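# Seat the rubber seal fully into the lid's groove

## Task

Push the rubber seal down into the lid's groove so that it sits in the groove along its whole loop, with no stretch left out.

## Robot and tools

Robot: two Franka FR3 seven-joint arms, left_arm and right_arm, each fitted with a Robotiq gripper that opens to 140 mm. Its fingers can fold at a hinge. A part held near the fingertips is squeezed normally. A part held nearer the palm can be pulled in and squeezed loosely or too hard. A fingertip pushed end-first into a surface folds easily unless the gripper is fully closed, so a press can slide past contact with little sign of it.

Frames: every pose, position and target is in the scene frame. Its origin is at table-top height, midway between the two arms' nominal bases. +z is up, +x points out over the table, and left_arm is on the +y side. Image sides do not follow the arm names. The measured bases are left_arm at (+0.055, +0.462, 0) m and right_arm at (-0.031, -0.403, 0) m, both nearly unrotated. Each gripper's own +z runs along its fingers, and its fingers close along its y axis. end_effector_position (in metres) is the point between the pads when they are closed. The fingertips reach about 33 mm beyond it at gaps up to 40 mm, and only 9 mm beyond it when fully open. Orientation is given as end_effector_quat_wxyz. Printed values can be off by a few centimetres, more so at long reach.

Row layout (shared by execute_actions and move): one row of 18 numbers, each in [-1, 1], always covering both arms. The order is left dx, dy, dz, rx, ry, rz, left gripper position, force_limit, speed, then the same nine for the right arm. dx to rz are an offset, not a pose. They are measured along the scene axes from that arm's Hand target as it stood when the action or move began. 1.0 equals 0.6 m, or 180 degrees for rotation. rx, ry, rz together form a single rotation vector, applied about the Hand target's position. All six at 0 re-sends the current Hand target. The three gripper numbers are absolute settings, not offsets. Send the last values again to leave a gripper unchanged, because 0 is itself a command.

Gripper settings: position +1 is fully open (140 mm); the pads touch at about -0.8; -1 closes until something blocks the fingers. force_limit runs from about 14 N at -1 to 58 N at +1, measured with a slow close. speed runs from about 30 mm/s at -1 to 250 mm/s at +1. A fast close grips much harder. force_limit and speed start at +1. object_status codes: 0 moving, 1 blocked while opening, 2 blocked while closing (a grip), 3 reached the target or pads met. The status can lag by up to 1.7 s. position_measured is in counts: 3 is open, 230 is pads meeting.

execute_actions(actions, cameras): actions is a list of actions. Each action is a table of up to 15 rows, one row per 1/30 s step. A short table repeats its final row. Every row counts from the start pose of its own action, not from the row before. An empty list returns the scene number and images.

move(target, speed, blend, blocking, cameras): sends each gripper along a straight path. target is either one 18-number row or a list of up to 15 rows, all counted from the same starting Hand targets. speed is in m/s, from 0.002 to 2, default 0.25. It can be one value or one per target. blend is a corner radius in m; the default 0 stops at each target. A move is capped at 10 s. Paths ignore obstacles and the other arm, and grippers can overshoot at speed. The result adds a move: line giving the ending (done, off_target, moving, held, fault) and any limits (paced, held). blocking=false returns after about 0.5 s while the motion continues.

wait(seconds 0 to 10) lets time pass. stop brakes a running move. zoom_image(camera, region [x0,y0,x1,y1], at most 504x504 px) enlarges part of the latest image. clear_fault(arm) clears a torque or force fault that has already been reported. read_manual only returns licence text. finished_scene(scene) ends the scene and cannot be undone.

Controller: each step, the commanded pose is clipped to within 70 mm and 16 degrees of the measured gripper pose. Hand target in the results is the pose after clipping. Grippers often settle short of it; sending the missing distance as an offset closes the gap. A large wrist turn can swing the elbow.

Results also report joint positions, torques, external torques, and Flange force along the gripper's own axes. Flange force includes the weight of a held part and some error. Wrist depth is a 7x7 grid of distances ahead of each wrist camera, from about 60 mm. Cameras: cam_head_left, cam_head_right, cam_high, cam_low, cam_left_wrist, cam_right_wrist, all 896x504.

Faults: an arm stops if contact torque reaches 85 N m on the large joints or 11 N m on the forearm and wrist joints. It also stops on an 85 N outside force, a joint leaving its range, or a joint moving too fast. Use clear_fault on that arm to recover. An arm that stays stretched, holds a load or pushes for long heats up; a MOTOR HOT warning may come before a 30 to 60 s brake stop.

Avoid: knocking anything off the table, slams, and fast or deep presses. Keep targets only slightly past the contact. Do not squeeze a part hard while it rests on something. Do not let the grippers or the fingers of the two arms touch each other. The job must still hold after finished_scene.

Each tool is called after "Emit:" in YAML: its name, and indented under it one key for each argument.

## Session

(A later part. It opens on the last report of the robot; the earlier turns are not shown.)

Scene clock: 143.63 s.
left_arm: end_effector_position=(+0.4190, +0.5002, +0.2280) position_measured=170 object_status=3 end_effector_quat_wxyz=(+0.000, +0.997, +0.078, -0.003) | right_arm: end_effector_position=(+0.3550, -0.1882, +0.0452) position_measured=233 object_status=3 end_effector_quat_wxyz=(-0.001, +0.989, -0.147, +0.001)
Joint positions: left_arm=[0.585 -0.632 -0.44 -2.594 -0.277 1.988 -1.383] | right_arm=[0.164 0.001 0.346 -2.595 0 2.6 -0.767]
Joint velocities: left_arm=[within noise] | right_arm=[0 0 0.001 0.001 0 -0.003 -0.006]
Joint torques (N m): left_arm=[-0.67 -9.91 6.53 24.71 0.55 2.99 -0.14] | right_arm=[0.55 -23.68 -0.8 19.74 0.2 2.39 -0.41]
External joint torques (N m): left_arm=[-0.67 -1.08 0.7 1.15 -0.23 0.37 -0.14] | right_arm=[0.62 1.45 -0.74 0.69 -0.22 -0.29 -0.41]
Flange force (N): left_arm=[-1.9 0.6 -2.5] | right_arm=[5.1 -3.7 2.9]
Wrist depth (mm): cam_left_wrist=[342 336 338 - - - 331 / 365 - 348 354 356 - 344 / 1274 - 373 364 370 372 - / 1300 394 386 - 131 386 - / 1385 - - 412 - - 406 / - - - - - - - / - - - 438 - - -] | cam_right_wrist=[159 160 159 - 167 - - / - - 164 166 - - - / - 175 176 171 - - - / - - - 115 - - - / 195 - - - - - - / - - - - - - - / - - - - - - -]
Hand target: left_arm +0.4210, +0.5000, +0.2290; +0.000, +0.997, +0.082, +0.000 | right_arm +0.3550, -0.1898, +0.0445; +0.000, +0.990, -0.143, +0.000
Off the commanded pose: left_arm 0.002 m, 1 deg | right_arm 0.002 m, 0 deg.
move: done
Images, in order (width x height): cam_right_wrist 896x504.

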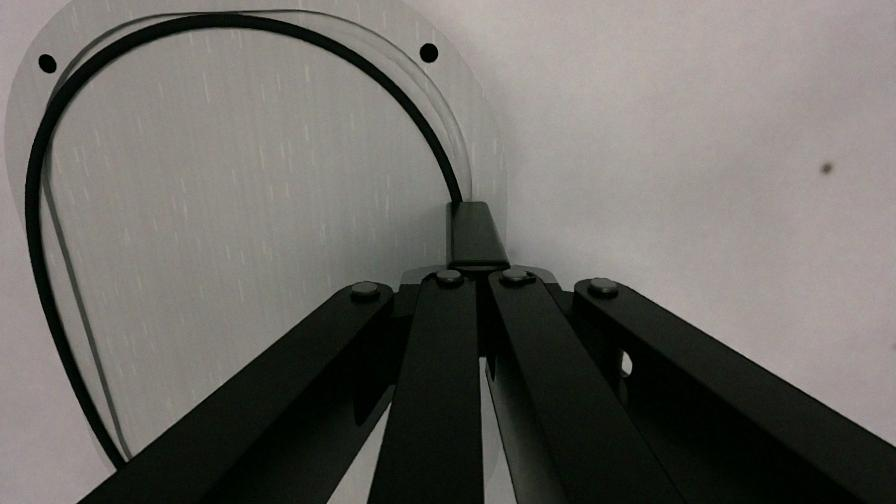

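Emit:
move:
  target:
    - [0,0,0,0,0,0,-0.324,-0.3,-0.2,0.0063,-0.0018,0,0,0,0.0083,-0.6,-1,0]
    - [0,0,0,0,0,0,-0.324,-0.3,-0.2,0.0063,-0.0018,-0.0100,0,0,0.0083,-0.6,-1,0]
    - [0,0,0,0,0,0,-0.324,-0.3,-0.2,0.0063,-0.0018,-0.0100,0,0,0.0083,-1,-1,-1]
  speed: [0.05,0.05,0.05]
  cameras: ["cam_right_wrist"]

Emit:
zoom_image:
  camera: "cam_right_wrist"
  region: [400, 60, 600, 280]

Scene clock: 150.67 s.
left_arm: end_effector_position=(+0.4190, +0.5002, +0.2280) position_measured=170 object_status=3 end_effector_quat_wxyz=(+0.000, +0.997, +0.078, -0.003) | right_arm: end_effector_position=(+0.3592, -0.1901, +0.0396) position_measured=225 object_status=2 end_effector_quat_wxyz=(-0.001, +0.991, -0.134, +0.001)
Joint positions: left_arm=[0.585 -0.632 -0.44 -2.594 -0.277 1.988 -1.383] | right_arm=[0.157 0.025 0.342 -2.586 -0.016 2.611 -0.791]
Joint torques (N m): left_arm=[-0.65 -9.92 6.53 24.7 0.57 2.98 -0.16] | right_arm=[0.23 -24 -1.08 18.5 -0.01 2.7 -0.38]
External joint torques (N m): left_arm=[-0.61 -0.97 0.72 1 -0.22 0.34 -0.16] | right_arm=[0.29 1.77 -1.27 -0.41 -0.42 0.01 -0.38]
Flange force (N): left_arm=[-1.9 0.4 -2.2] | right_arm=[4.0 -1.2 5.7]
Wrist depth (mm): cam_left_wrist=[338 338 - 344 334 335 334 / 1133 355 359 353 - 355 346 / 1185 378 370 358 369 371 363 / 1341 391 389 148 120 380 381 / 1400 - - - - - - / - - - 462 - - - / - - - 453 - - -] | cam_right_wrist=[153 150 154 - - 164 - / - - - 162 - - - / - - 170 - 183 - - / - - 177 127 - - - / - 187 - - - - - / - - - - - - - / - - - - - - -]
Hand target: left_arm +0.4210, +0.5000, +0.2290; +0.000, +0.997, +0.082, +0.000 | right_arm +0.3587, -0.1909, +0.0385; +0.000, +0.991, -0.130, +0.000
Off the commanded pose: left_arm 0.002 m, 1 deg | right_arm 0.001 m, 0 deg.
move: done
Images, in order (width x height): cam_right_wrist 896x504.

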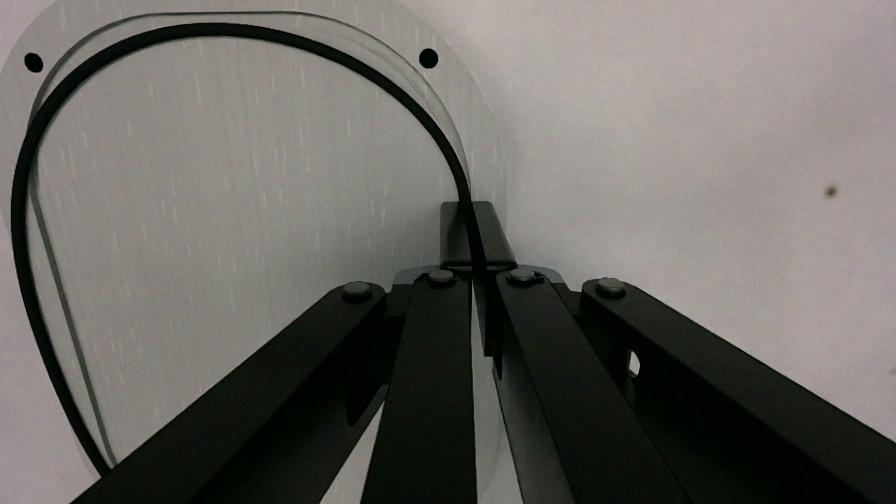

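Scaled by 2.291 from the camera's 896x504 image, which has a finer 1280x720 frame.

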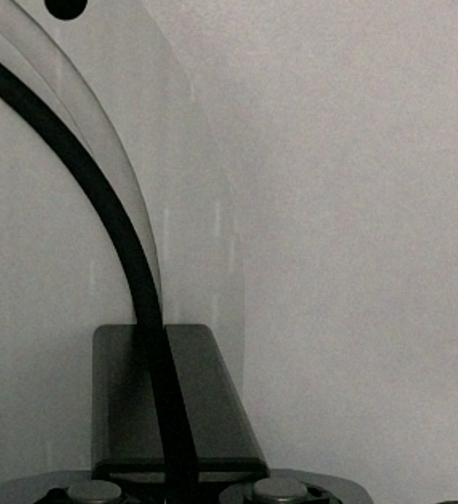

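Emit:
move:
  target:
    - [0,0,0,0,0,0,-0.324,-0.3,-0.2,-0.0046,-0.0026,-0.0067,0,0,0,-1,-1,-1]
    - [0,0,0,0,0,0,-0.324,-0.3,-0.2,-0.0015,-0.0009,-0.0017,0,0,0,-0.68,-1,0]
    - [0,0,0,0,0,0,-0.324,-0.3,-0.2,0,0,0.0100,0,0,0,-0.68,-1,0]
    - [0,0,0,0,0,0,-0.324,-0.3,-0.2,0,0,0.0100,0,0,0,-1,-1,-0.1]
    - [0,0,0,0,0,0,-0.324,-0.3,-0.2,-0.0046,-0.0026,-0.0067,0,0,0,-1,-1,-0.1]
    - [0,0,0,0,0,0,-0.324,-0.3,-0.2,0,0,0.0100,0,0,0,-1,-1,-0.1]
    - [0,0,0,0,0,0,-0.324,-0.3,-0.2,0.0145,-0.0039,0.0100,0,0,0.0167,-1,-1,-0.1]
  speed: [0.05,0.05,0.15,0.1,0.06,0.1,0.1]
  blend: [0,0,0,0,0,0.003,0]
  cameras: ["cam_right_wrist"]

Emit:
zoom_image:
  camera: "cam_right_wrist"
  region: [400, 60, 600, 280]

Scene clock: 157.47 s.
left_arm: end_effector_position=(+0.4190, +0.5002, +0.2280) position_measured=170 object_status=3 end_effector_quat_wxyz=(+0.000, +0.997, +0.078, -0.003) | right_arm: end_effector_position=(+0.3674, -0.1917, +0.0452) position_measured=233 object_status=3 end_effector_quat_wxyz=(-0.001, +0.994, -0.108, +0.001)
Joint positions: left_arm=[0.585 -0.632 -0.44 -2.594 -0.277 1.988 -1.383] | right_arm=[0.15 0.026 0.338 -2.565 -0.016 2.592 -0.854]
Joint velocities: left_arm=[within noise] | right_arm=[0 0 0.001 0 0 0 -0.005]
Joint torques (N m): left_arm=[-0.65 -9.93 6.53 24.71 0.55 2.99 -0.18] | right_arm=[0.48 -24.59 -0.38 19.82 0.17 2.42 -0.42]
External joint torques (N m): left_arm=[-0.65 -1.07 0.68 1.02 -0.23 0.34 -0.18] | right_arm=[0.54 1.38 -0.58 0.72 -0.26 -0.24 -0.42]
Flange force (N): left_arm=[-2.2 0.6 -2.3] | right_arm=[5.3 -3.3 2.9]
Wrist depth (mm): cam_left_wrist=[1080 336 - 333 335 335 331 / 372 - - 354 334 350 342 / 379 376 - 369 - 360 366 / 1320 392 386 377 119 393 - / 1385 - - 417 - - - / - - - 436 - - - / - - - 443 - - -] | cam_right_wrist=[159 - 158 - - - - / 167 165 - 166 - - - / - - - 172 - - - / 185 - - 115 - - - / - - - - - - - / 202 - - - - - - / - - - - - - -]
Hand target: left_arm +0.4210, +0.5000, +0.2290; +0.000, +0.997, +0.082, +0.000 | right_arm +0.3674, -0.1933, +0.0445; +0.000, +0.995, -0.104, +0.000
Off the commanded pose: left_arm 0.002 m, 1 deg | right_arm 0.002 m, 1 deg.
move: done
Images, in order (width x height): cam_right_wrist 896x504.

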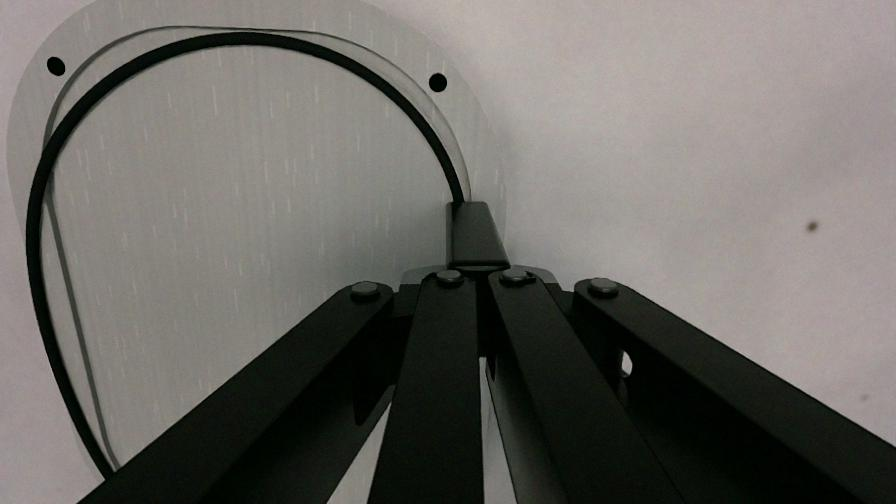

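Scaled by 2.291 from the camera's 896x504 image, which has a finer 1280x720 frame.

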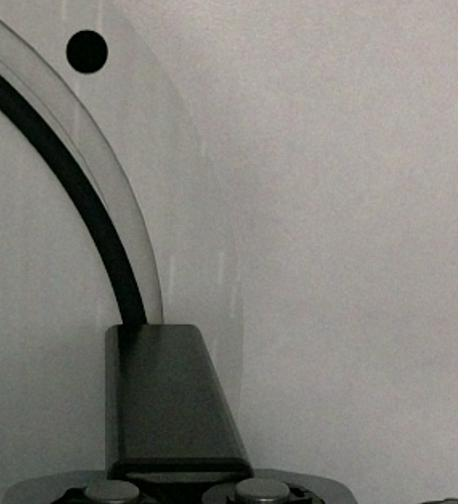

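Emit:
move:
  target:
    - [0,0,0,0,0,0,-0.324,-0.3,-0.2,0.0233,-0.0032,0,0,0,0.0346,-0.6,-1,0]
    - [0,0,0,0,0,0,-0.324,-0.3,-0.2,0.0233,-0.0032,-0.0100,0,0,0.0346,-0.6,-1,0]
    - [0,0,0,0,0,0,-0.324,-0.3,-0.2,0.0233,-0.0032,-0.0100,0,0,0.0346,-1,-1,-1]
    - [0,0,0,0,0,0,-0.324,-0.3,-0.2,0.0187,-0.0058,-0.0167,0,0,0.0346,-1,-1,-1]
    - [0,0,0,0,0,0,-0.324,-0.3,-0.2,0.0218,-0.0041,-0.0117,0,0,0.0346,-0.68,-1,0]
    - [0,0,0,0,0,0,-0.324,-0.3,-0.2,0.0233,-0.0032,0,0,0,0.0346,-0.68,-1,0]
    - [0,0,0,0,0,0,-0.324,-0.3,-0.2,0.0233,-0.0032,0,0,0,0.0346,-1,-1,-0.1]
    - [0,0,0,0,0,0,-0.324,-0.3,-0.2,0.0187,-0.0058,-0.0167,0,0,0.0346,-1,-1,-0.1]
    - [0,0,0,0,0,0,-0.324,-0.3,-0.2,0.0233,-0.0032,0,0,0,0.0346,-1,-1,-0.1]
    - [0,0,0,0,0,0,-0.324,-0.3,-0.2,0.0401,-0.0035,0,0,0,0.0861,-1,-1,-0.1]
  speed: [0.1,0.05,0.05,0.05,0.05,0.15,0.1,0.06,0.1,0.1]
  blend: [0,0,0,0,0,0,0,0,0.003,0]
  cameras: ["cam_right_wrist"]

Emit:
zoom_image:
  camera: "cam_right_wrist"
  region: [400, 60, 600, 280]

Scene clock: 169.83 s.
left_arm: end_effector_position=(+0.4190, +0.5002, +0.2280) position_measured=170 object_status=3 end_effector_quat_wxyz=(+0.000, +0.997, +0.078, -0.003) | right_arm: end_effector_position=(+0.3922, -0.1952, +0.0452) position_measured=233 object_status=3 end_effector_quat_wxyz=(+0.000, +1.000, +0.027, +0.002)
Joint positions: left_arm=[0.585 -0.632 -0.44 -2.594 -0.277 1.988 -1.383] | right_arm=[0.122 0.078 0.333 -2.497 -0.05 2.574 -1.129]
Joint velocities: left_arm=[within noise] | right_arm=[-0.002 -0.001 0 0.001 0 0 -0.007]
Joint torques (N m): left_arm=[-0.62 -9.94 6.56 24.69 0.57 2.98 -0.17] | right_arm=[0.97 -26.49 0.2 20.1 0.33 2.42 -0.48]
External joint torques (N m): left_arm=[-0.6 -1.1 0.75 1.09 -0.21 0.35 -0.17] | right_arm=[0.95 1.46 -0.62 0.78 -0.12 -0.25 -0.48]
Flange force (N): left_arm=[-2.1 0.4 -2.5] | right_arm=[6.2 -2.1 2.8]
Wrist depth (mm): cam_left_wrist=[343 339 336 333 333 330 323 / 1164 - 357 354 351 350 344 / 1249 369 372 359 365 - - / - 394 - - 143 388 391 / 1385 - - - - - 408 / - - - - - - - / - - - - - - -] | cam_right_wrist=[158 158 - - - 175 - / - 166 - 164 - - - / - 173 - 167 185 - - / 182 - - 112 - - - / - - - - - - - / - - - - - - - / - - - - - - -]
Hand target: left_arm +0.4210, +0.5000, +0.2290; +0.000, +0.997, +0.082, +0.000 | right_arm +0.3915, -0.1954, +0.0445; +0.000, +1.000, +0.031, +0.000
Off the commanded pose: left_arm 0.002 m, 1 deg | right_arm 0.001 m, 1 deg.
move: done
Images, in order (width x height): cam_right_wrist 896x504.

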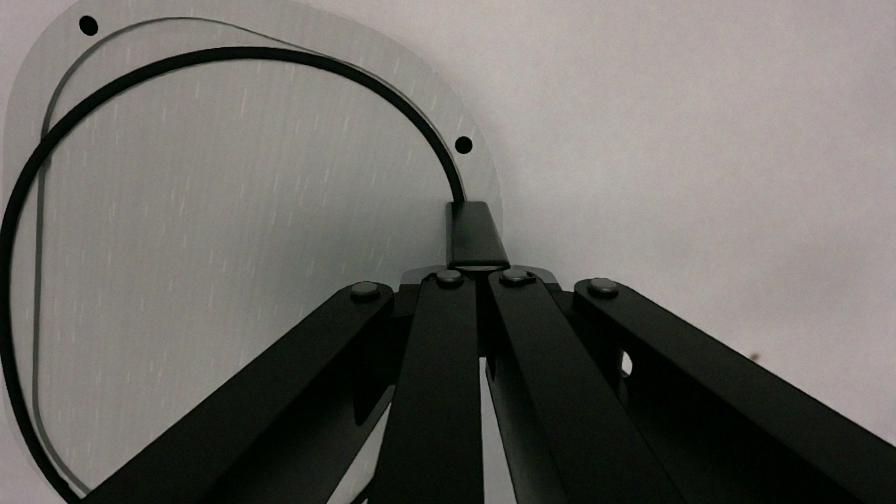

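Scaled by 2.291 from the camera's 896x504 image, which has a finer 1280x720 frame.

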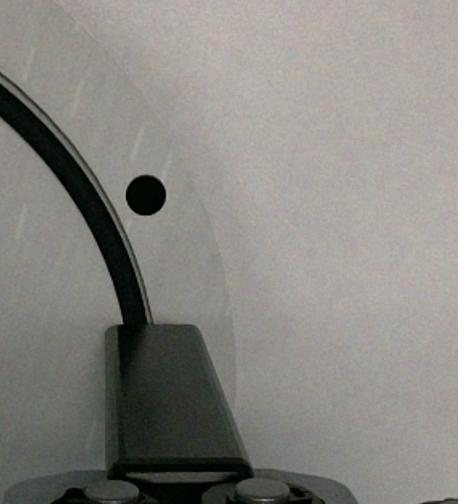

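Emit:
move:
  target:
    - [0,0,0,0,0,0,-0.324,-0.3,-0.2,-0.0002,0.0030,0,0,0,0,-1,-1,-0.1]
    - [0,0,0,0,0,0,-0.324,-0.3,-0.2,-0.0049,0.0005,-0.0158,0,0,0,-1,-1,-0.1]
    - [0,0,0,0,0,0,-0.324,-0.3,-0.2,-0.0002,0.0030,0,0,0,0,-1,-1,-0.1]
    - [0,0,0,0,0,0,-0.324,-0.3,-0.2,0.0163,0.0053,0,0,0,0.0517,-1,-1,-0.1]
    - [0,0,0,0,0,0,-0.324,-0.3,-0.2,0.0116,0.0028,-0.0158,0,0,0.0517,-1,-1,-0.1]
    - [0,0,0,0,0,0,-0.324,-0.3,-0.2,0.0163,0.0053,0,0,0,0.0517,-1,-1,-0.1]
    - [0,0,0,0,0,0,-0.324,-0.3,-0.2,0.0323,0.0101,0,0,0,0.1033,-1,-1,-0.1]
  speed: [0.05,0.05,0.1,0.1,0.05,0.1,0.1]
  blend: [0.001,0,0.003,0.003,0,0.003,0]
  cameras: ["cam_right_wrist"]

Emit:
zoom_image:
  camera: "cam_right_wrist"
  region: [400, 60, 600, 280]

Scene clock: 176.23 s.
left_arm: end_effector_position=(+0.4190, +0.5002, +0.2280) position_measured=170 object_status=3 end_effector_quat_wxyz=(+0.000, +0.997, +0.078, -0.003) | right_arm: end_effector_position=(+0.4116, -0.1891, +0.0452) position_measured=233 object_status=3 end_effector_quat_wxyz=(+0.000, +0.982, +0.187, +0.002)
Joint positions: left_arm=[0.585 -0.632 -0.44 -2.594 -0.277 1.988 -1.383] | right_arm=[0.094 0.13 0.352 -2.43 -0.082 2.553 -1.437]
Joint velocities: left_arm=[within noise] | right_arm=[0 -0.001 0 -0.001 0 -0.001 -0.006]
Joint torques (N m): left_arm=[-0.67 -9.91 6.54 24.73 0.56 2.98 -0.17] | right_arm=[0.79 -28.13 0.92 20.4 0.37 2.43 -0.46]
External joint torques (N m): left_arm=[-0.71 -1.11 0.67 1.17 -0.23 0.36 -0.17] | right_arm=[0.77 1.6 -0.55 0.73 -0.11 -0.26 -0.46]
Flange force (N): left_arm=[-2.0 0.7 -2.6] | right_arm=[7.0 -0.1 3.2]
Wrist depth (mm): cam_left_wrist=[344 341 319 335 339 336 331 / 363 351 356 353 350 348 359 / 379 - 369 367 359 371 361 / - - 387 386 120 379 - / 1473 - - - - - 404 / - - - - - - - / - - - 452 - - -] | cam_right_wrist=[156 - 157 - - - - / - 165 - 169 - - - / - - - 172 - - - / - - - 115 - - - / - - - - - 203 - / - - - - - - - / - - - - - - -]
Hand target: left_arm +0.4210, +0.5000, +0.2290; +0.000, +0.997, +0.082, +0.000 | right_arm +0.4109, -0.1893, +0.0445; +0.000, +0.981, +0.192, +0.000
Off the commanded pose: left_arm 0.002 m, 1 deg | right_arm 0.001 m, 1 deg.
move: done; blend cut to 0.0009 m at target 1
Images, in order (width x height): cam_right_wrist 896x504.

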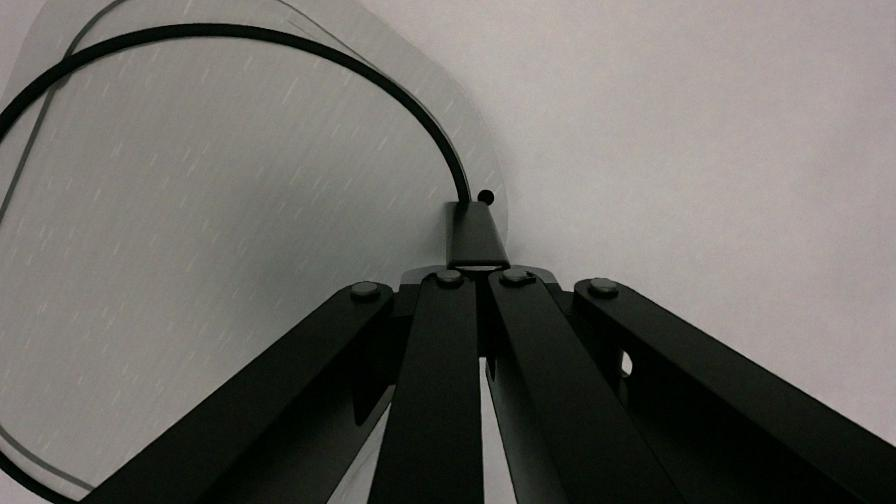

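Scaled by 2.291 from the camera's 896x504 image, which has a finer 1280x720 frame.

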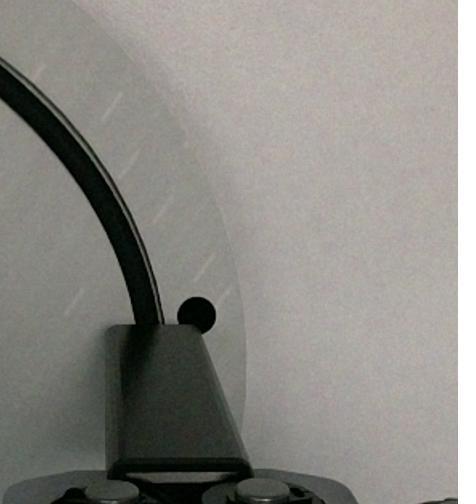

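Emit:
move:
  target:
    - [0,0,0,0,0,0,-0.324,-0.3,-0.2,-0.0048,-0.0023,-0.0158,0,0,0,-1,-1,-0.1]
    - [0,0,0,0,0,0,-0.324,-0.3,-0.2,0,0,0,0,0,0,-1,-1,-0.1]
    - [0,0,0,0,0,0,-0.324,-0.3,-0.2,0.0153,0.0065,0,0,0,0.0278,-1,-1,-0.1]
    - [0,0,0,0,0,0,-0.324,-0.3,-0.2,0.0105,0.0042,-0.0158,0,0,0.0278,-1,-1,-0.1]
    - [0,0,0,0,0,0,-0.324,-0.3,-0.2,0.0153,0.0065,0,0,0,0.0278,-1,-1,-0.1]
    - [0,0,0,0,0,0,-0.324,-0.3,-0.2,0.0295,0.0153,0,0,0,0.08,-1,-1,-0.1]
  speed: [0.05,0.1,0.1,0.05,0.1,0.1]
  blend: [0,0.003,0.003,0,0.003,0]
  cameras: ["cam_right_wrist"]

Emit:
zoom_image:
  camera: "cam_right_wrist"
  region: [400, 60, 600, 280]

Scene clock: 181.83 s.
left_arm: end_effector_position=(+0.4190, +0.5002, +0.2280) position_measured=170 object_status=3 end_effector_quat_wxyz=(+0.000, +0.997, +0.078, -0.003) | right_arm: end_effector_position=(+0.4292, -0.1798, +0.0452) position_measured=233 object_status=3 end_effector_quat_wxyz=(+0.000, +0.951, +0.308, +0.002)
Joint positions: left_arm=[0.585 -0.632 -0.44 -2.594 -0.277 1.988 -1.383] | right_arm=[0.065 0.182 0.382 -2.361 -0.118 2.53 -1.661]
Joint velocities: left_arm=[within noise] | right_arm=[0 -0.001 0 -0.001 0 0 -0.007]
Joint torques (N m): left_arm=[-0.65 -9.94 6.55 24.72 0.56 2.98 -0.17] | right_arm=[0.72 -29.62 1.82 20.58 0.28 2.42 -0.47]
External joint torques (N m): left_arm=[-0.67 -1 0.69 1.08 -0.22 0.34 -0.17] | right_arm=[0.7 1.68 -0.44 0.69 -0.23 -0.26 -0.47]
Flange force (N): left_arm=[-1.8 0.6 -2.3] | right_arm=[7.2 1.5 3.6]
Wrist depth (mm): cam_left_wrist=[338 336 - 337 337 332 334 / 1180 349 368 354 - 350 349 / 385 369 373 - 367 366 350 / 1385 - 387 387 120 385 388 / - - - - - - 403 / - - - - - - - / - - - 454 - - -] | cam_right_wrist=[155 - 157 - 170 - - / - - 165 170 - - - / - 172 173 - - - - / - - - 115 - 201 - / - 189 - - - 207 - / 199 - - - - - - / - - - - - - -]
Hand target: left_arm +0.4210, +0.5000, +0.2290; +0.000, +0.997, +0.082, +0.000 | right_arm +0.4286, -0.1801, +0.0445; +0.000, +0.950, +0.313, +0.000
Off the commanded pose: left_arm 0.002 m, 1 deg | right_arm 0.001 m, 1 deg.
move: done
Images, in order (width x height): cam_right_wrist 896x504.

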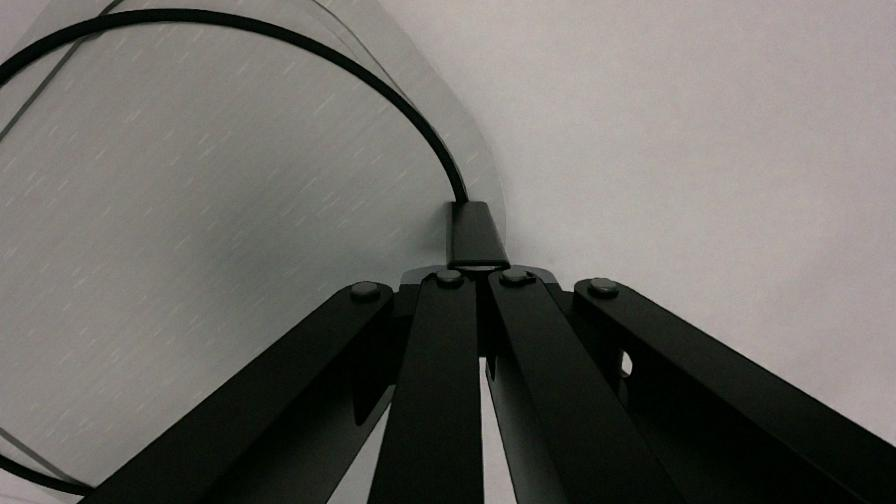

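Scaled by 2.291 from the camera's 896x504 image, which has a finer 1280x720 frame.

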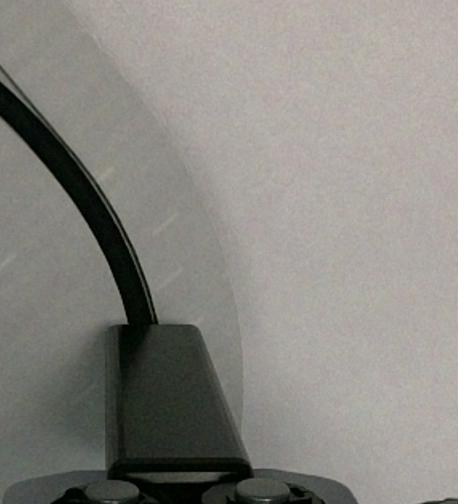

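Emit:
move:
  target:
    - [0,0,0,0,0,0,-0.324,-0.3,-0.2,-0.0055,-0.0013,-0.0158,0,0,0,-1,-1,-0.1]
    - [0,0,0,0,0,0,-0.324,-0.3,-0.2,-0.0007,0.0010,0,0,0,0,-1,-1,-0.1]
    - [0,0,0,0,0,0,-0.324,-0.3,-0.2,0.0120,0.0118,0,0,0,0.0511,-1,-1,-0.1]
    - [0,0,0,0,0,0,-0.324,-0.3,-0.2,0.0072,0.0095,-0.0158,0,0,0.0511,-1,-1,-0.1]
    - [0,0,0,0,0,0,-0.324,-0.3,-0.2,0.0120,0.0118,0,0,0,0.0511,-1,-1,-0.1]
    - [0,0,0,0,0,0,-0.324,-0.3,-0.2,0.0227,0.0246,0,0,0,0.1022,-1,-1,-0.1]
  speed: [0.05,0.1,0.1,0.05,0.1,0.1]
  blend: [0,0.003,0.003,0,0.003,0]
  cameras: ["cam_right_wrist"]

Emit:
zoom_image:
  camera: "cam_right_wrist"
  region: [400, 60, 600, 280]

Scene clock: 188.20 s.
left_arm: end_effector_position=(+0.4190, +0.5002, +0.2280) position_measured=170 object_status=3 end_effector_quat_wxyz=(+0.000, +0.997, +0.078, -0.003) | right_arm: end_effector_position=(+0.4427, -0.1650, +0.0452) position_measured=233 object_status=3 end_effector_quat_wxyz=(+0.000, +0.890, +0.456, +0.002)
Joint positions: left_arm=[0.585 -0.632 -0.44 -2.594 -0.277 1.988 -1.383] | right_arm=[0.018 0.237 0.444 -2.294 -0.169 2.505 -1.932]
Joint velocities: left_arm=[within noise] | right_arm=[0 0 0 0.001 -0.001 0 -0.007]
Joint torques (N m): left_arm=[-0.67 -9.96 6.52 24.72 0.56 2.97 -0.17] | right_arm=[0.57 -30.57 2.98 20.76 0.12 2.41 -0.43]
External joint torques (N m): left_arm=[-0.68 -1.1 0.68 1.14 -0.22 0.35 -0.17] | right_arm=[0.57 1.68 -0.38 0.72 -0.43 -0.25 -0.43]
Flange force (N): left_arm=[-2.0 0.6 -2.5] | right_arm=[7.0 3.8 4.0]
Wrist depth (mm): cam_left_wrist=[343 - - 336 339 338 333 / - 354 - 353 351 348 348 / 375 388 - 368 367 365 359 / 1307 - - 383 119 - 384 / 1408 - - - - - - / - - - - - - - / - - - 455 - - -] | cam_right_wrist=[157 157 159 - - - - / 163 163 161 165 - - - / - 171 - 169 - - - / - - - 126 198 - - / - - - - - - - / - - - - - - - / - - - - - - -]
Hand target: left_arm +0.4210, +0.5000, +0.2290; +0.000, +0.997, +0.082, +0.000 | right_arm +0.4422, -0.1654, +0.0445; +0.000, +0.887, +0.461, +0.000
Off the commanded pose: left_arm 0.002 m, 1 deg | right_arm 0.001 m, 1 deg.
move: done
Images, in order (width x height): cam_right_wrist 896x504.

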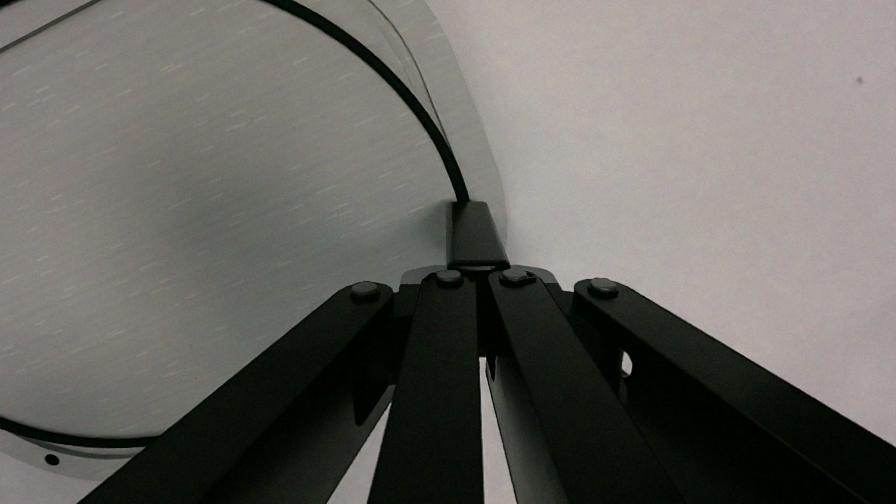

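Scaled by 2.291 from the camera's 896x504 image, which has a finer 1280x720 frame.

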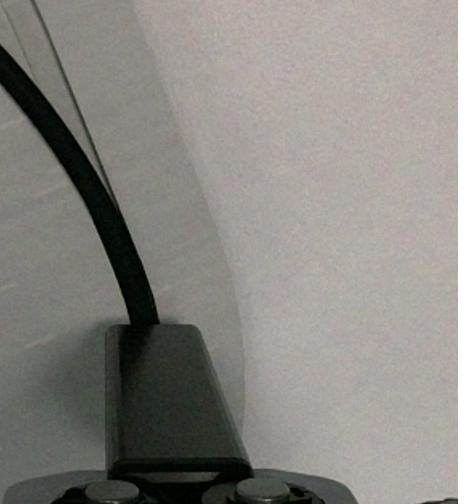

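Emit:
move:
  target:
    - [0,0,0,0,0,0,-0.324,-0.3,-0.2,-0.0057,-0.0017,-0.0158,0,0,0,-1,-1,-0.1]
    - [0,0,0,0,0,0,-0.324,-0.3,-0.2,-0.0008,0.0007,0,0,0,0,-1,-1,-0.1]
    - [0,0,0,0,0,0,-0.324,-0.3,-0.2,0.0078,0.0150,0,0,0,0.0511,-1,-1,-0.1]
    - [0,0,0,0,0,0,-0.324,-0.3,-0.2,0.0030,0.0127,-0.0158,0,0,0.0511,-1,-1,-0.1]
    - [0,0,0,0,0,0,-0.324,-0.3,-0.2,0.0078,0.0150,0,0,0,0.0511,-1,-1,-0.1]
    - [0,0,0,0,0,0,-0.324,-0.3,-0.2,0.0143,0.0303,0,0,0,0.1022,-1,-1,-0.1]
  speed: [0.05,0.1,0.1,0.05,0.1,0.1]
  blend: [0,0.003,0.003,0,0.003,0]
  cameras: ["cam_right_wrist"]

Emit:
zoom_image:
  camera: "cam_right_wrist"
  region: [400, 60, 600, 280]

Scene clock: 194.17 s.
left_arm: end_effector_position=(+0.4190, +0.5002, +0.2280) position_measured=170 object_status=3 end_effector_quat_wxyz=(+0.000, +0.997, +0.078, -0.003) | right_arm: end_effector_position=(+0.4512, -0.1468, +0.0451) position_measured=233 object_status=3 end_effector_quat_wxyz=(+0.000, +0.806, +0.592, +0.002)
Joint positions: left_arm=[0.585 -0.632 -0.44 -2.594 -0.277 1.988 -1.383] | right_arm=[-0.032 0.29 0.519 -2.234 -0.231 2.478 -2.189]
Joint velocities: left_arm=[within noise] | right_arm=[-0.001 0.001 0 -0.001 0.001 0 -0.005]
Joint torques (N m): left_arm=[-0.66 -9.93 6.54 24.73 0.57 2.98 -0.19] | right_arm=[0.64 -31.05 4.39 20.91 0.08 2.39 -0.47]
External joint torques (N m): left_arm=[-0.64 -1 0.72 1.04 -0.21 0.33 -0.19] | right_arm=[0.77 1.83 -0.26 0.69 -0.51 -0.26 -0.47]
Flange force (N): left_arm=[-1.9 0.5 -2.3] | right_arm=[6.5 6.0 4.6]
Wrist depth (mm): cam_left_wrist=[1123 338 338 - 335 338 338 / 1185 362 347 347 349 - 350 / 1208 - 372 371 369 - 361 / 1300 - 384 399 119 386 - / 1385 - - 410 - - 386 / - - - 436 - - - / - - - 449 - - -] | cam_right_wrist=[- 158 - 158 - - - / - 163 162 167 176 - - / - - - - 189 - 188 / - - - 116 196 202 204 / - - - - - 208 212 / - - - - - - - / - - - - - - -]
Hand target: left_arm +0.4210, +0.5000, +0.2290; +0.000, +0.997, +0.082, +0.000 | right_arm +0.4508, -0.1472, +0.0445; +0.000, +0.802, +0.597, +0.000
Off the commanded pose: left_arm 0.002 m, 1 deg | right_arm 0.001 m, 1 deg.
move: done
Images, in order (width x height): cam_right_wrist 896x504.

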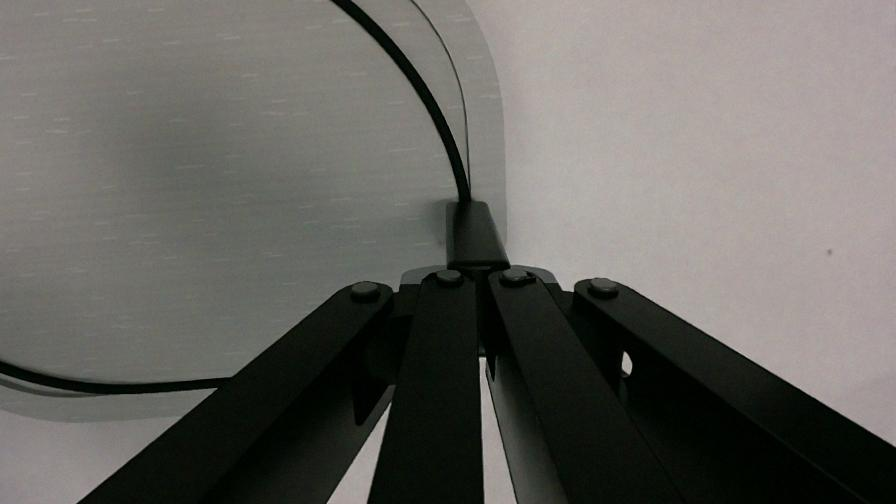

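Scaled by 2.291 from the camera's 896x504 image, which has a finer 1280x720 frame.

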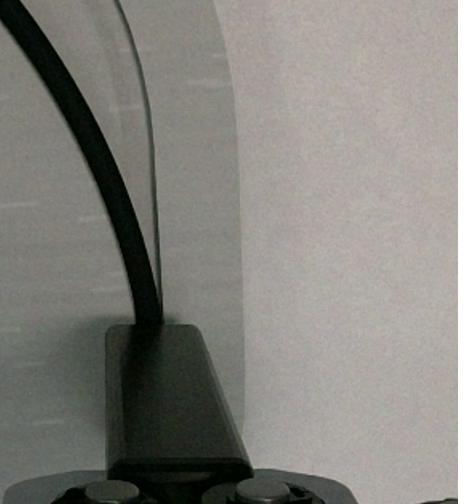

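Emit:
move:
  target:
    - [0,0,0,0,0,0,-0.324,-0.3,-0.2,-0.0047,-0.0025,-0.0158,0,0,0,-1,-1,-0.1]
    - [0,0,0,0,0,0,-0.324,-0.3,-0.2,0,0,0,0,0,0,-1,-1,-0.1]
    - [0,0,0,0,0,0,-0.324,-0.3,-0.2,0.0043,0.0161,0,0,0,0.0140,-1,-1,-0.1]
    - [0,0,0,0,0,0,-0.324,-0.3,-0.2,-0.0004,0.0136,-0.0158,0,0,0.0140,-1,-1,-0.1]
    - [0,0,0,0,0,0,-0.324,-0.3,-0.2,0.0043,0.0161,0,0,0,0.0140,-1,-1,-0.1]
    - [0,0,0,0,0,0,-0.324,-0.3,-0.2,0.0086,0.0322,0,0,0,0.0278,-1,-1,-0.1]
  speed: [0.05,0.1,0.1,0.05,0.1,0.1]
  blend: [0,0.003,0.003,0,0.003,0]
  cameras: ["cam_right_wrist"]

Emit:
zoom_image:
  camera: "cam_right_wrist"
  region: [400, 60, 600, 280]

Scene clock: 198.53 s.
left_arm: end_effector_position=(+0.4190, +0.5002, +0.2280) position_measured=170 object_status=3 end_effector_quat_wxyz=(+0.000, +0.997, +0.078, -0.003) | right_arm: end_effector_position=(+0.4569, -0.1284, +0.0452) position_measured=233 object_status=3 end_effector_quat_wxyz=(+0.000, +0.780, +0.626, +0.002)
Joint positions: left_arm=[0.585 -0.632 -0.44 -2.594 -0.277 1.988 -1.383] | right_arm=[-0.022 0.331 0.538 -2.182 -0.264 2.455 -2.229]
Joint velocities: left_arm=[within noise] | right_arm=[0 0 0 0.001 -0.001 -0.001 -0.004]
Joint torques (N m): left_arm=[-0.65 -9.95 6.54 24.73 0.56 2.98 -0.16] | right_arm=[1 -32.08 5.25 20.98 0.06 2.38 -0.53]
External joint torques (N m): left_arm=[-0.61 -1.04 0.74 1.08 -0.23 0.34 -0.16] | right_arm=[1.09 1.86 -0.34 0.64 -0.54 -0.27 -0.53]
Flange force (N): left_arm=[-1.9 0.4 -2.4] | right_arm=[6.7 6.5 4.9]
Wrist depth (mm): cam_left_wrist=[339 336 - 337 336 322 333 / - 356 351 350 345 344 349 / 1169 371 369 369 370 - 349 / 1314 - 386 379 120 - - / 1268 - - - - - - / - - - - - - - / - - - 448 - - -] | cam_right_wrist=[155 155 158 - - - - / 162 161 - 166 - - - / 168 - 174 - - - - / - - 181 112 - - - / - 189 - - - - - / - - - - - - - / - - - - - - -]
Hand target: left_arm +0.4210, +0.5000, +0.2290; +0.000, +0.997, +0.082, +0.000 | right_arm +0.4559, -0.1279, +0.0445; +0.000, +0.775, +0.632, +0.000
Off the commanded pose: left_arm 0.002 m, 1 deg | right_arm 0.001 m, 1 deg.
move: done
Images, in order (width x height): cam_right_wrist 896x504.

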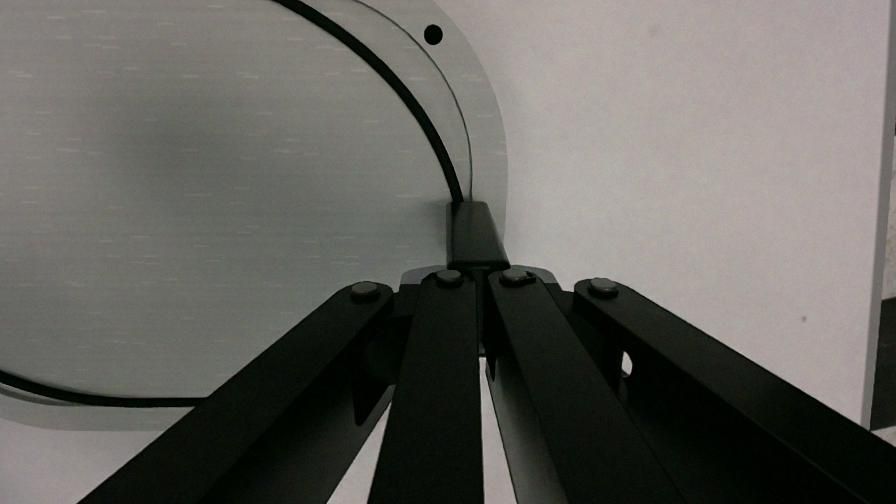

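Scaled by 2.291 from the camera's 896x504 image, which has a finer 1280x720 frame.

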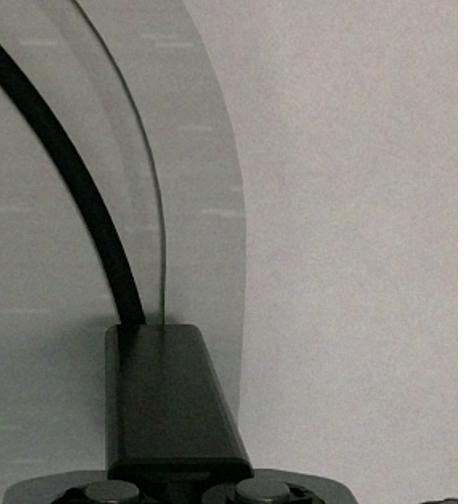

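Emit:
move:
  target:
    - [0,0,0,0,0,0,-0.324,-0.3,-0.2,0,0,0.0925,0,0,0,-1,-1,-0.1]
    - [0,0,0,0,0,0,-0.324,-0.3,-0.2,-0.3890,0.0540,0.0925,0,0,-0.0150,-0.6,-1,0]
  speed: [0.2,0.25]
  blend: [0.02,0]
  cameras: ["cam_right_wrist","cam_high"]

Emit:
zoom_image:
  camera: "cam_high"
  region: [390, 140, 510, 240]

Scene clock: 207.00 s.
left_arm: end_effector_position=(+0.4190, +0.5002, +0.2280) position_measured=170 object_status=3 end_effector_quat_wxyz=(+0.000, +0.997, +0.078, -0.003) | right_arm: end_effector_position=(+0.2234, -0.0949, +0.1002) position_measured=205 object_status=3 end_effector_quat_wxyz=(+0.001, +0.787, +0.617, +0.001)
Joint positions: left_arm=[0.585 -0.632 -0.44 -2.594 -0.277 1.988 -1.383] | right_arm=[0.188 -0.329 0.731 -2.686 0.325 2.412 -2.255]
Joint torques (N m): left_arm=[-0.65 -9.92 6.55 24.68 0.56 2.99 -0.14] | right_arm=[0.95 -12.38 -6 20.39 0.93 2.43 0.2]
External joint torques (N m): left_arm=[-0.66 -1.08 0.7 1.14 -0.23 0.37 -0.14] | right_arm=[1 -0.24 -0.36 -0.51 0.3 -0.22 0.19]
Flange force (N): left_arm=[-1.9 0.5 -2.5] | right_arm=[-4.3 -3.6 -2.5]
Wrist depth (mm): cam_left_wrist=[341 334 338 340 333 333 337 / 1191 - 353 350 350 348 346 / 384 375 371 - 366 371 - / 403 394 389 386 120 386 390 / - - - - - - 405 / - - - 447 - - - / - - - 457 - - -] | cam_right_wrist=[- - - - - - - / - - - - - - - / - 239 - - 228 - - / - - - - 109 - - / - - - - 94 82 - / - - - - - - - / - - - - - - -]
Hand target: left_arm +0.4210, +0.5000, +0.2290; +0.000, +0.997, +0.082, +0.000 | right_arm +0.2225, -0.0955, +0.1000; +0.000, +0.790, +0.613, +0.000
Off the commanded pose: left_arm 0.002 m, 1 deg | right_arm 0.001 m, 1 deg.
move: done
Images, in order (width x height): cam_high 896x504, cam_right_wrist 896x504.

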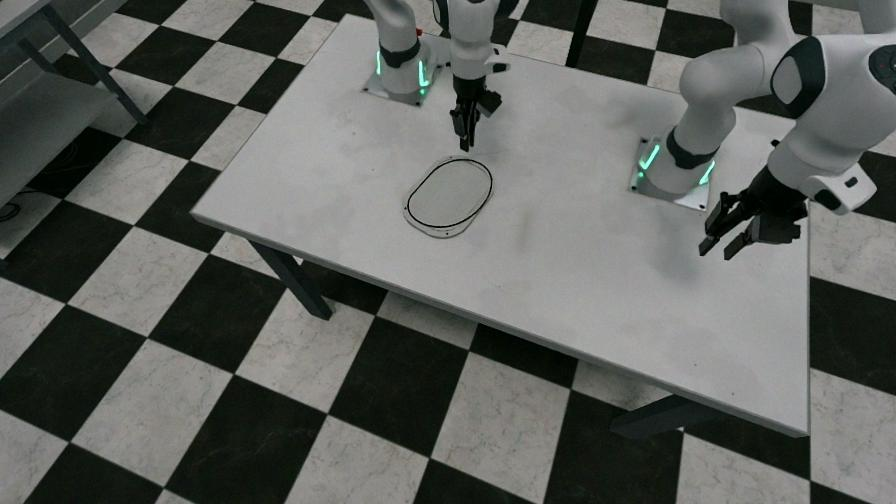

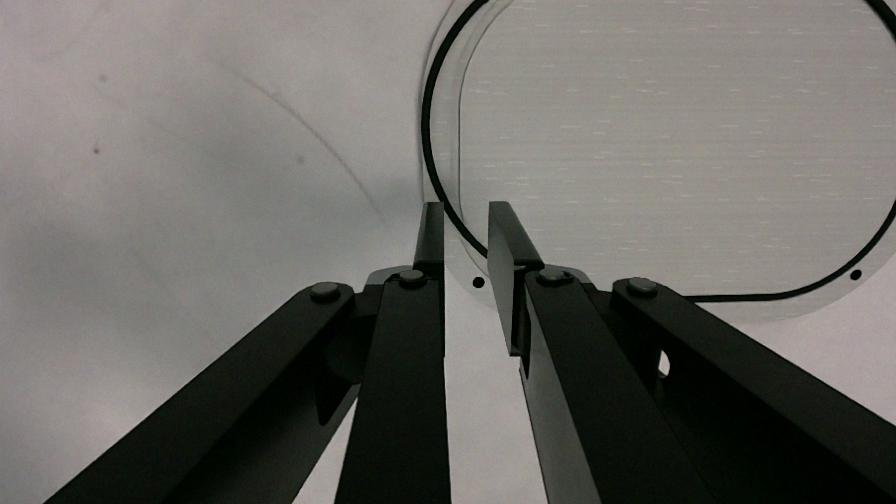

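Scaled by 4.200 from the camera's 896x504 image, which has a finer 1280x720 frame.

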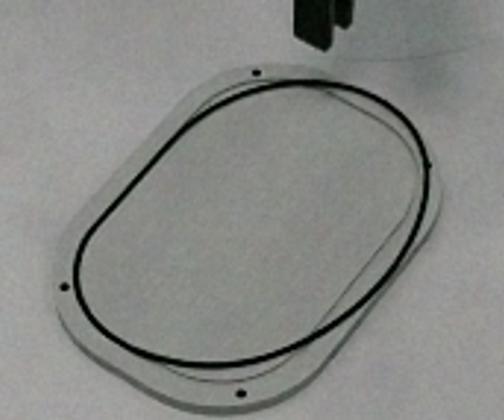

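Emit:
move:
  target:
    - [0,0,0,0,0,0,-0.324,-0.3,-0.2,-0.0183,0.0485,-0.0925,0,0,0,-0.6,-1,0]
    - [0,0,0,0,0,0,-0.324,-0.3,-0.2,-0.0183,0.0485,-0.1025,0,0,0,-0.6,-1,0]
    - [0,0,0,0,0,0,-0.324,-0.3,-0.2,-0.0183,0.0485,-0.1025,0,0,0,-1,-1,-1]
  speed: [0.12,0.05,0.05]
  cameras: ["cam_right_wrist"]

Emit:
zoom_image:
  camera: "cam_right_wrist"
  region: [400, 60, 600, 280]

Scene clock: 216.53 s.
left_arm: end_effector_position=(+0.4190, +0.5002, +0.2280) position_measured=170 object_status=3 end_effector_quat_wxyz=(+0.000, +0.997, +0.078, -0.003) | right_arm: end_effector_position=(+0.2133, -0.0662, +0.0397) position_measured=225 object_status=2 end_effector_quat_wxyz=(+0.000, +0.790, +0.614, +0.002)
Joint positions: left_arm=[0.585 -0.632 -0.44 -2.594 -0.277 1.988 -1.383] | right_arm=[0.07 -0.075 0.897 -2.677 0.117 2.631 -2.031]
Joint torques (N m): left_arm=[-0.66 -9.91 6.53 24.71 0.56 2.97 -0.15] | right_arm=[1.41 -12.13 -1.35 18.01 0.07 2.63 0.23]
External joint torques (N m): left_arm=[-0.65 -1 0.69 1.08 -0.23 0.34 -0.15] | right_arm=[1.41 1.92 0.18 -0.45 -0.38 -0.01 0.23]
Flange force (N): left_arm=[-1.8 0.5 -2.4] | right_arm=[0.0 0.0 0.0]
Wrist depth (mm): cam_left_wrist=[- 338 349 333 331 338 319 / 1214 349 355 351 346 351 351 / 1237 382 373 371 - 371 366 / 1348 - - 147 - 393 386 / 1377 - - - - - 402 / - - - - - - - / - - - 450 - - -] | cam_right_wrist=[- - - - 153 - 155 / - - - 170 161 165 163 / - - - 168 - 171 - / - - - 116 - 179 - / - - - - - 188 189 / - - - - - - 200 / - - - - - - -]
Hand target: left_arm +0.4210, +0.5000, +0.2290; +0.000, +0.997, +0.082, +0.000 | right_arm +0.2116, -0.0664, +0.0385; +0.000, +0.790, +0.613, +0.000
Off the commanded pose: left_arm 0.002 m, 1 deg | right_arm 0.002 m, 0 deg.
move: done
Images, in order (width x height): cam_right_wrist 896x504.

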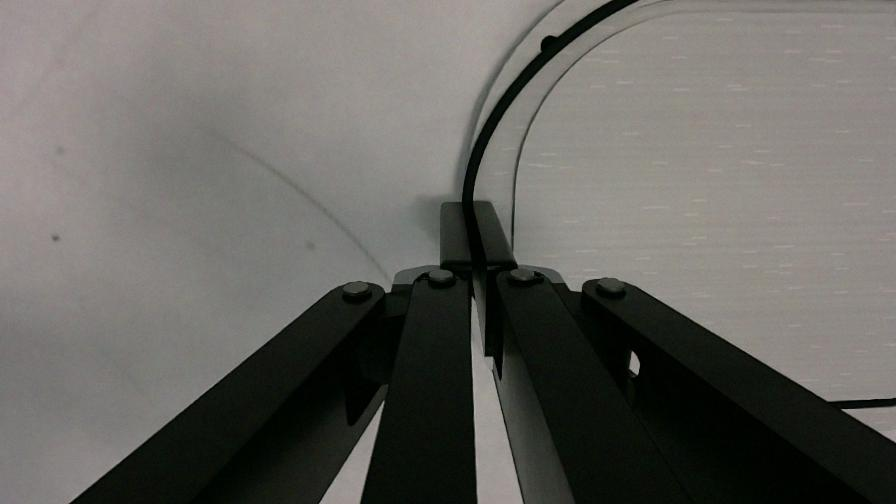

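Scaled by 2.291 from the camera's 896x504 image, which has a finer 1280x720 frame.

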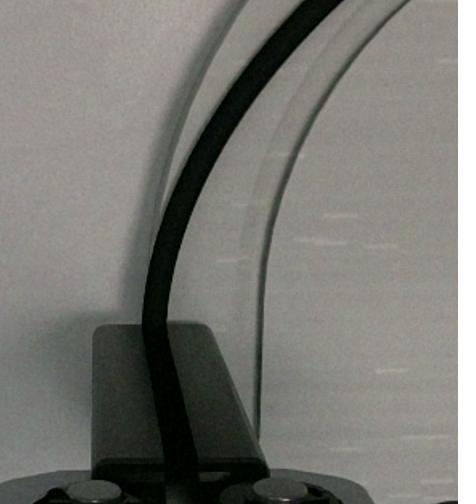

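Emit:
move:
  target:
    - [0,0,0,0,0,0,-0.324,-0.3,-0.2,0,0,0.0080,0,0,0,-1,-1,-1]
    - [0,0,0,0,0,0,-0.324,-0.3,-0.2,0.0243,-0.0063,0.0080,0,0,0,-1,-1,-1]
  speed: [0.08,0.06]
  blend: [0.003,0]
  cameras: ["cam_right_wrist"]

Emit:
zoom_image:
  camera: "cam_right_wrist"
  region: [400, 60, 600, 280]

Scene clock: 219.33 s.
left_arm: end_effector_position=(+0.4190, +0.5002, +0.2280) position_measured=170 object_status=3 end_effector_quat_wxyz=(+0.000, +0.997, +0.078, -0.003) | right_arm: end_effector_position=(+0.2256, -0.0690, +0.0436) position_measured=225 object_status=2 end_effector_quat_wxyz=(+0.000, +0.793, +0.610, +0.002)
Joint positions: left_arm=[0.585 -0.632 -0.44 -2.594 -0.277 1.988 -1.383] | right_arm=[0.055 -0.071 0.881 -2.66 0.108 2.616 -2.043]
Joint velocities: left_arm=[within noise] | right_arm=[-0.002 0.001 0 0 -0.002 -0.001 -0.004]
Joint torques (N m): left_arm=[-0.65 -9.94 6.55 24.73 0.56 2.98 -0.18] | right_arm=[0.56 -13.39 -2.19 19.49 -0.04 2.4 -0.42]
External joint torques (N m): left_arm=[-0.67 -1.15 0.7 1.21 -0.22 0.37 -0.18] | right_arm=[0.57 1.2 -0.74 0.82 -0.51 -0.24 -0.42]
Flange force (N): left_arm=[-2.0 0.6 -2.7] | right_arm=[0.0 0.0 0.0]
Wrist depth (mm): cam_left_wrist=[- 340 338 337 332 332 - / 1180 368 353 - 351 355 346 / - 375 378 374 - 371 356 / 1255 - - 388 120 384 381 / 1356 - - 416 - - - / - - - 437 - - - / - - - 454 - - -] | cam_right_wrist=[- - - - 157 158 159 / - - - - 164 165 - / - - - - - 172 - / - 189 - 115 - - - / - - - - - 189 195 / 209 - - - - - - / - - - - - - -]
Hand target: left_arm +0.4210, +0.5000, +0.2290; +0.000, +0.997, +0.082, +0.000 | right_arm +0.2261, -0.0701, +0.0433; +0.000, +0.790, +0.613, +0.000
Off the commanded pose: left_arm 0.002 m, 1 deg | right_arm 0.001 m, 1 deg.
move: done; blend cut to 0.0024 m at target 1
Images, in order (width x height): cam_right_wrist 896x504.

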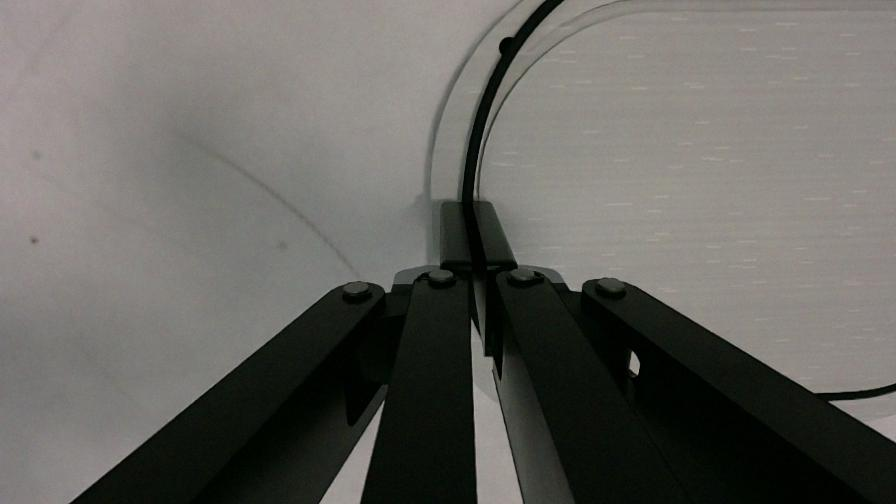

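Scaled by 2.291 from the camera's 896x504 image, which has a finer 1280x720 frame.

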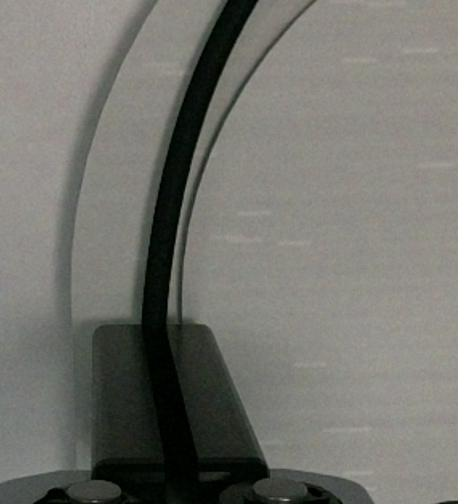

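Emit:
move:
  target:
    - [0,0,0,0,0,0,-0.324,-0.3,-0.2,0.0032,-0.0008,0.0020,0,0,0,-1,-1,-1]
    - [0,0,0,0,0,0,-0.324,-0.3,-0.2,0.0005,-0.0043,-0.0147,0,0,0,-1,-1,-1]
    - [0,0,0,0,0,0,-0.324,-0.3,-0.2,0.0023,-0.0020,-0.0102,0,0,0,-0.68,-1,0]
    - [0,0,0,0,0,0,-0.324,-0.3,-0.2,0.0032,-0.0008,0.0020,0,0,0,-0.68,-1,0]
    - [0,0,0,0,0,0,-0.324,-0.3,-0.2,0.0032,-0.0008,0.0020,0,0,0,-1,-1,-0.1]
    - [0,0,0,0,0,0,-0.324,-0.3,-0.2,0.0005,-0.0043,-0.0147,0,0,0,-1,-1,-0.1]
    - [0,0,0,0,0,0,-0.324,-0.3,-0.2,0.0032,-0.0008,0.0020,0,0,0,-1,-1,-0.1]
  speed: [0.05,0.05,0.05,0.15,0.1,0.06,0.1]
  blend: [0.001,0,0,0,0,0,0]
  cameras: ["cam_right_wrist"]

Emit:
zoom_image:
  camera: "cam_right_wrist"
  region: [400, 60, 600, 280]

Scene clock: 226.60 s.
left_arm: end_effector_position=(+0.4190, +0.5002, +0.2280) position_measured=170 object_status=3 end_effector_quat_wxyz=(+0.000, +0.997, +0.078, -0.003) | right_arm: end_effector_position=(+0.2284, -0.0706, +0.0440) position_measured=233 object_status=3 end_effector_quat_wxyz=(+0.001, +0.791, +0.611, +0.001)
Joint positions: left_arm=[0.585 -0.632 -0.44 -2.594 -0.277 1.988 -1.383] | right_arm=[0.047 -0.069 0.881 -2.657 0.101 2.612 -2.048]
Joint velocities: left_arm=[within noise] | right_arm=[-0.001 0 0.001 0 0.001 -0.004 -0.006]
Joint torques (N m): left_arm=[-0.67 -9.92 6.52 24.71 0.56 2.97 -0.16] | right_arm=[1.39 -14.86 -2.04 19.26 0.78 2.44 -0.35]
External joint torques (N m): left_arm=[-0.65 -1 0.69 1.05 -0.22 0.34 -0.16] | right_arm=[1.42 -0.21 -0.6 0.45 0.31 -0.21 -0.35]
Flange force (N): left_arm=[-1.8 0.5 -2.3] | right_arm=[0.0 0.0 0.0]
Wrist depth (mm): cam_left_wrist=[342 334 333 331 335 333 333 / 361 357 357 - 351 348 349 / 1262 - 379 375 365 - 370 / 408 398 - 147 120 391 387 / - - - 419 - - 407 / - - - 442 - - - / - - - 446 - - -] | cam_right_wrist=[- - - - 157 - - / - - - - - - - / - - - - - - - / 191 - - 112 178 186 184 / - - - - - - - / - - - - - - - / - - - - - - -]
Hand target: left_arm +0.4210, +0.5000, +0.2290; +0.000, +0.997, +0.082, +0.000 | right_arm +0.2281, -0.0706, +0.0445; +0.000, +0.790, +0.613, +0.000
Off the commanded pose: left_arm 0.002 m, 1 deg | right_arm 0.001 m, 0 deg.
move: done
Images, in order (width x height): cam_right_wrist 896x504.

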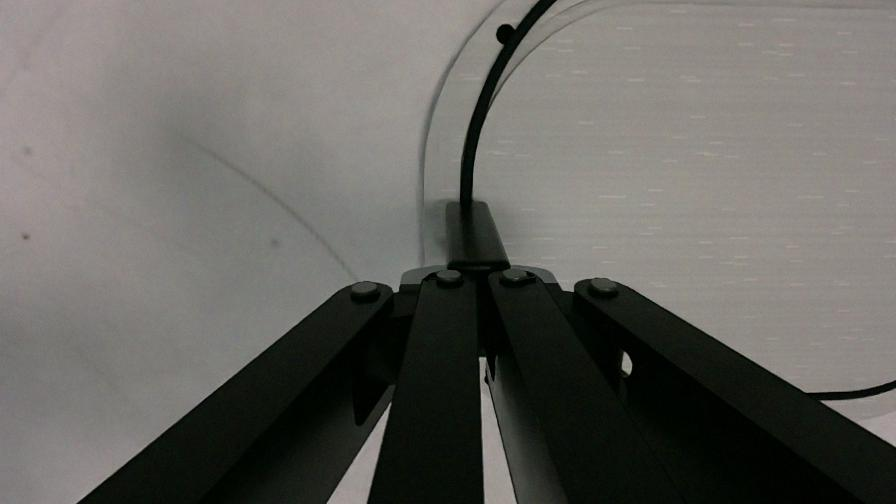

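Scaled by 2.291 from the camera's 896x504 image, which has a finer 1280x720 frame.

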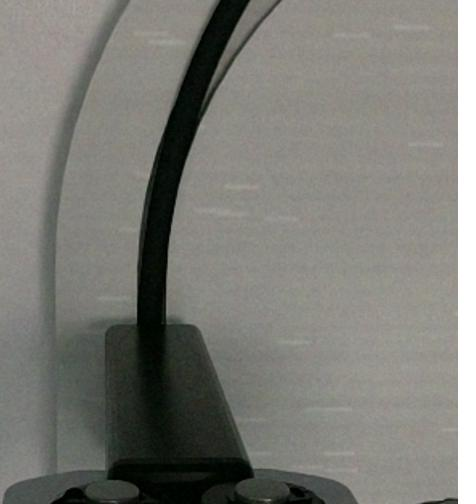

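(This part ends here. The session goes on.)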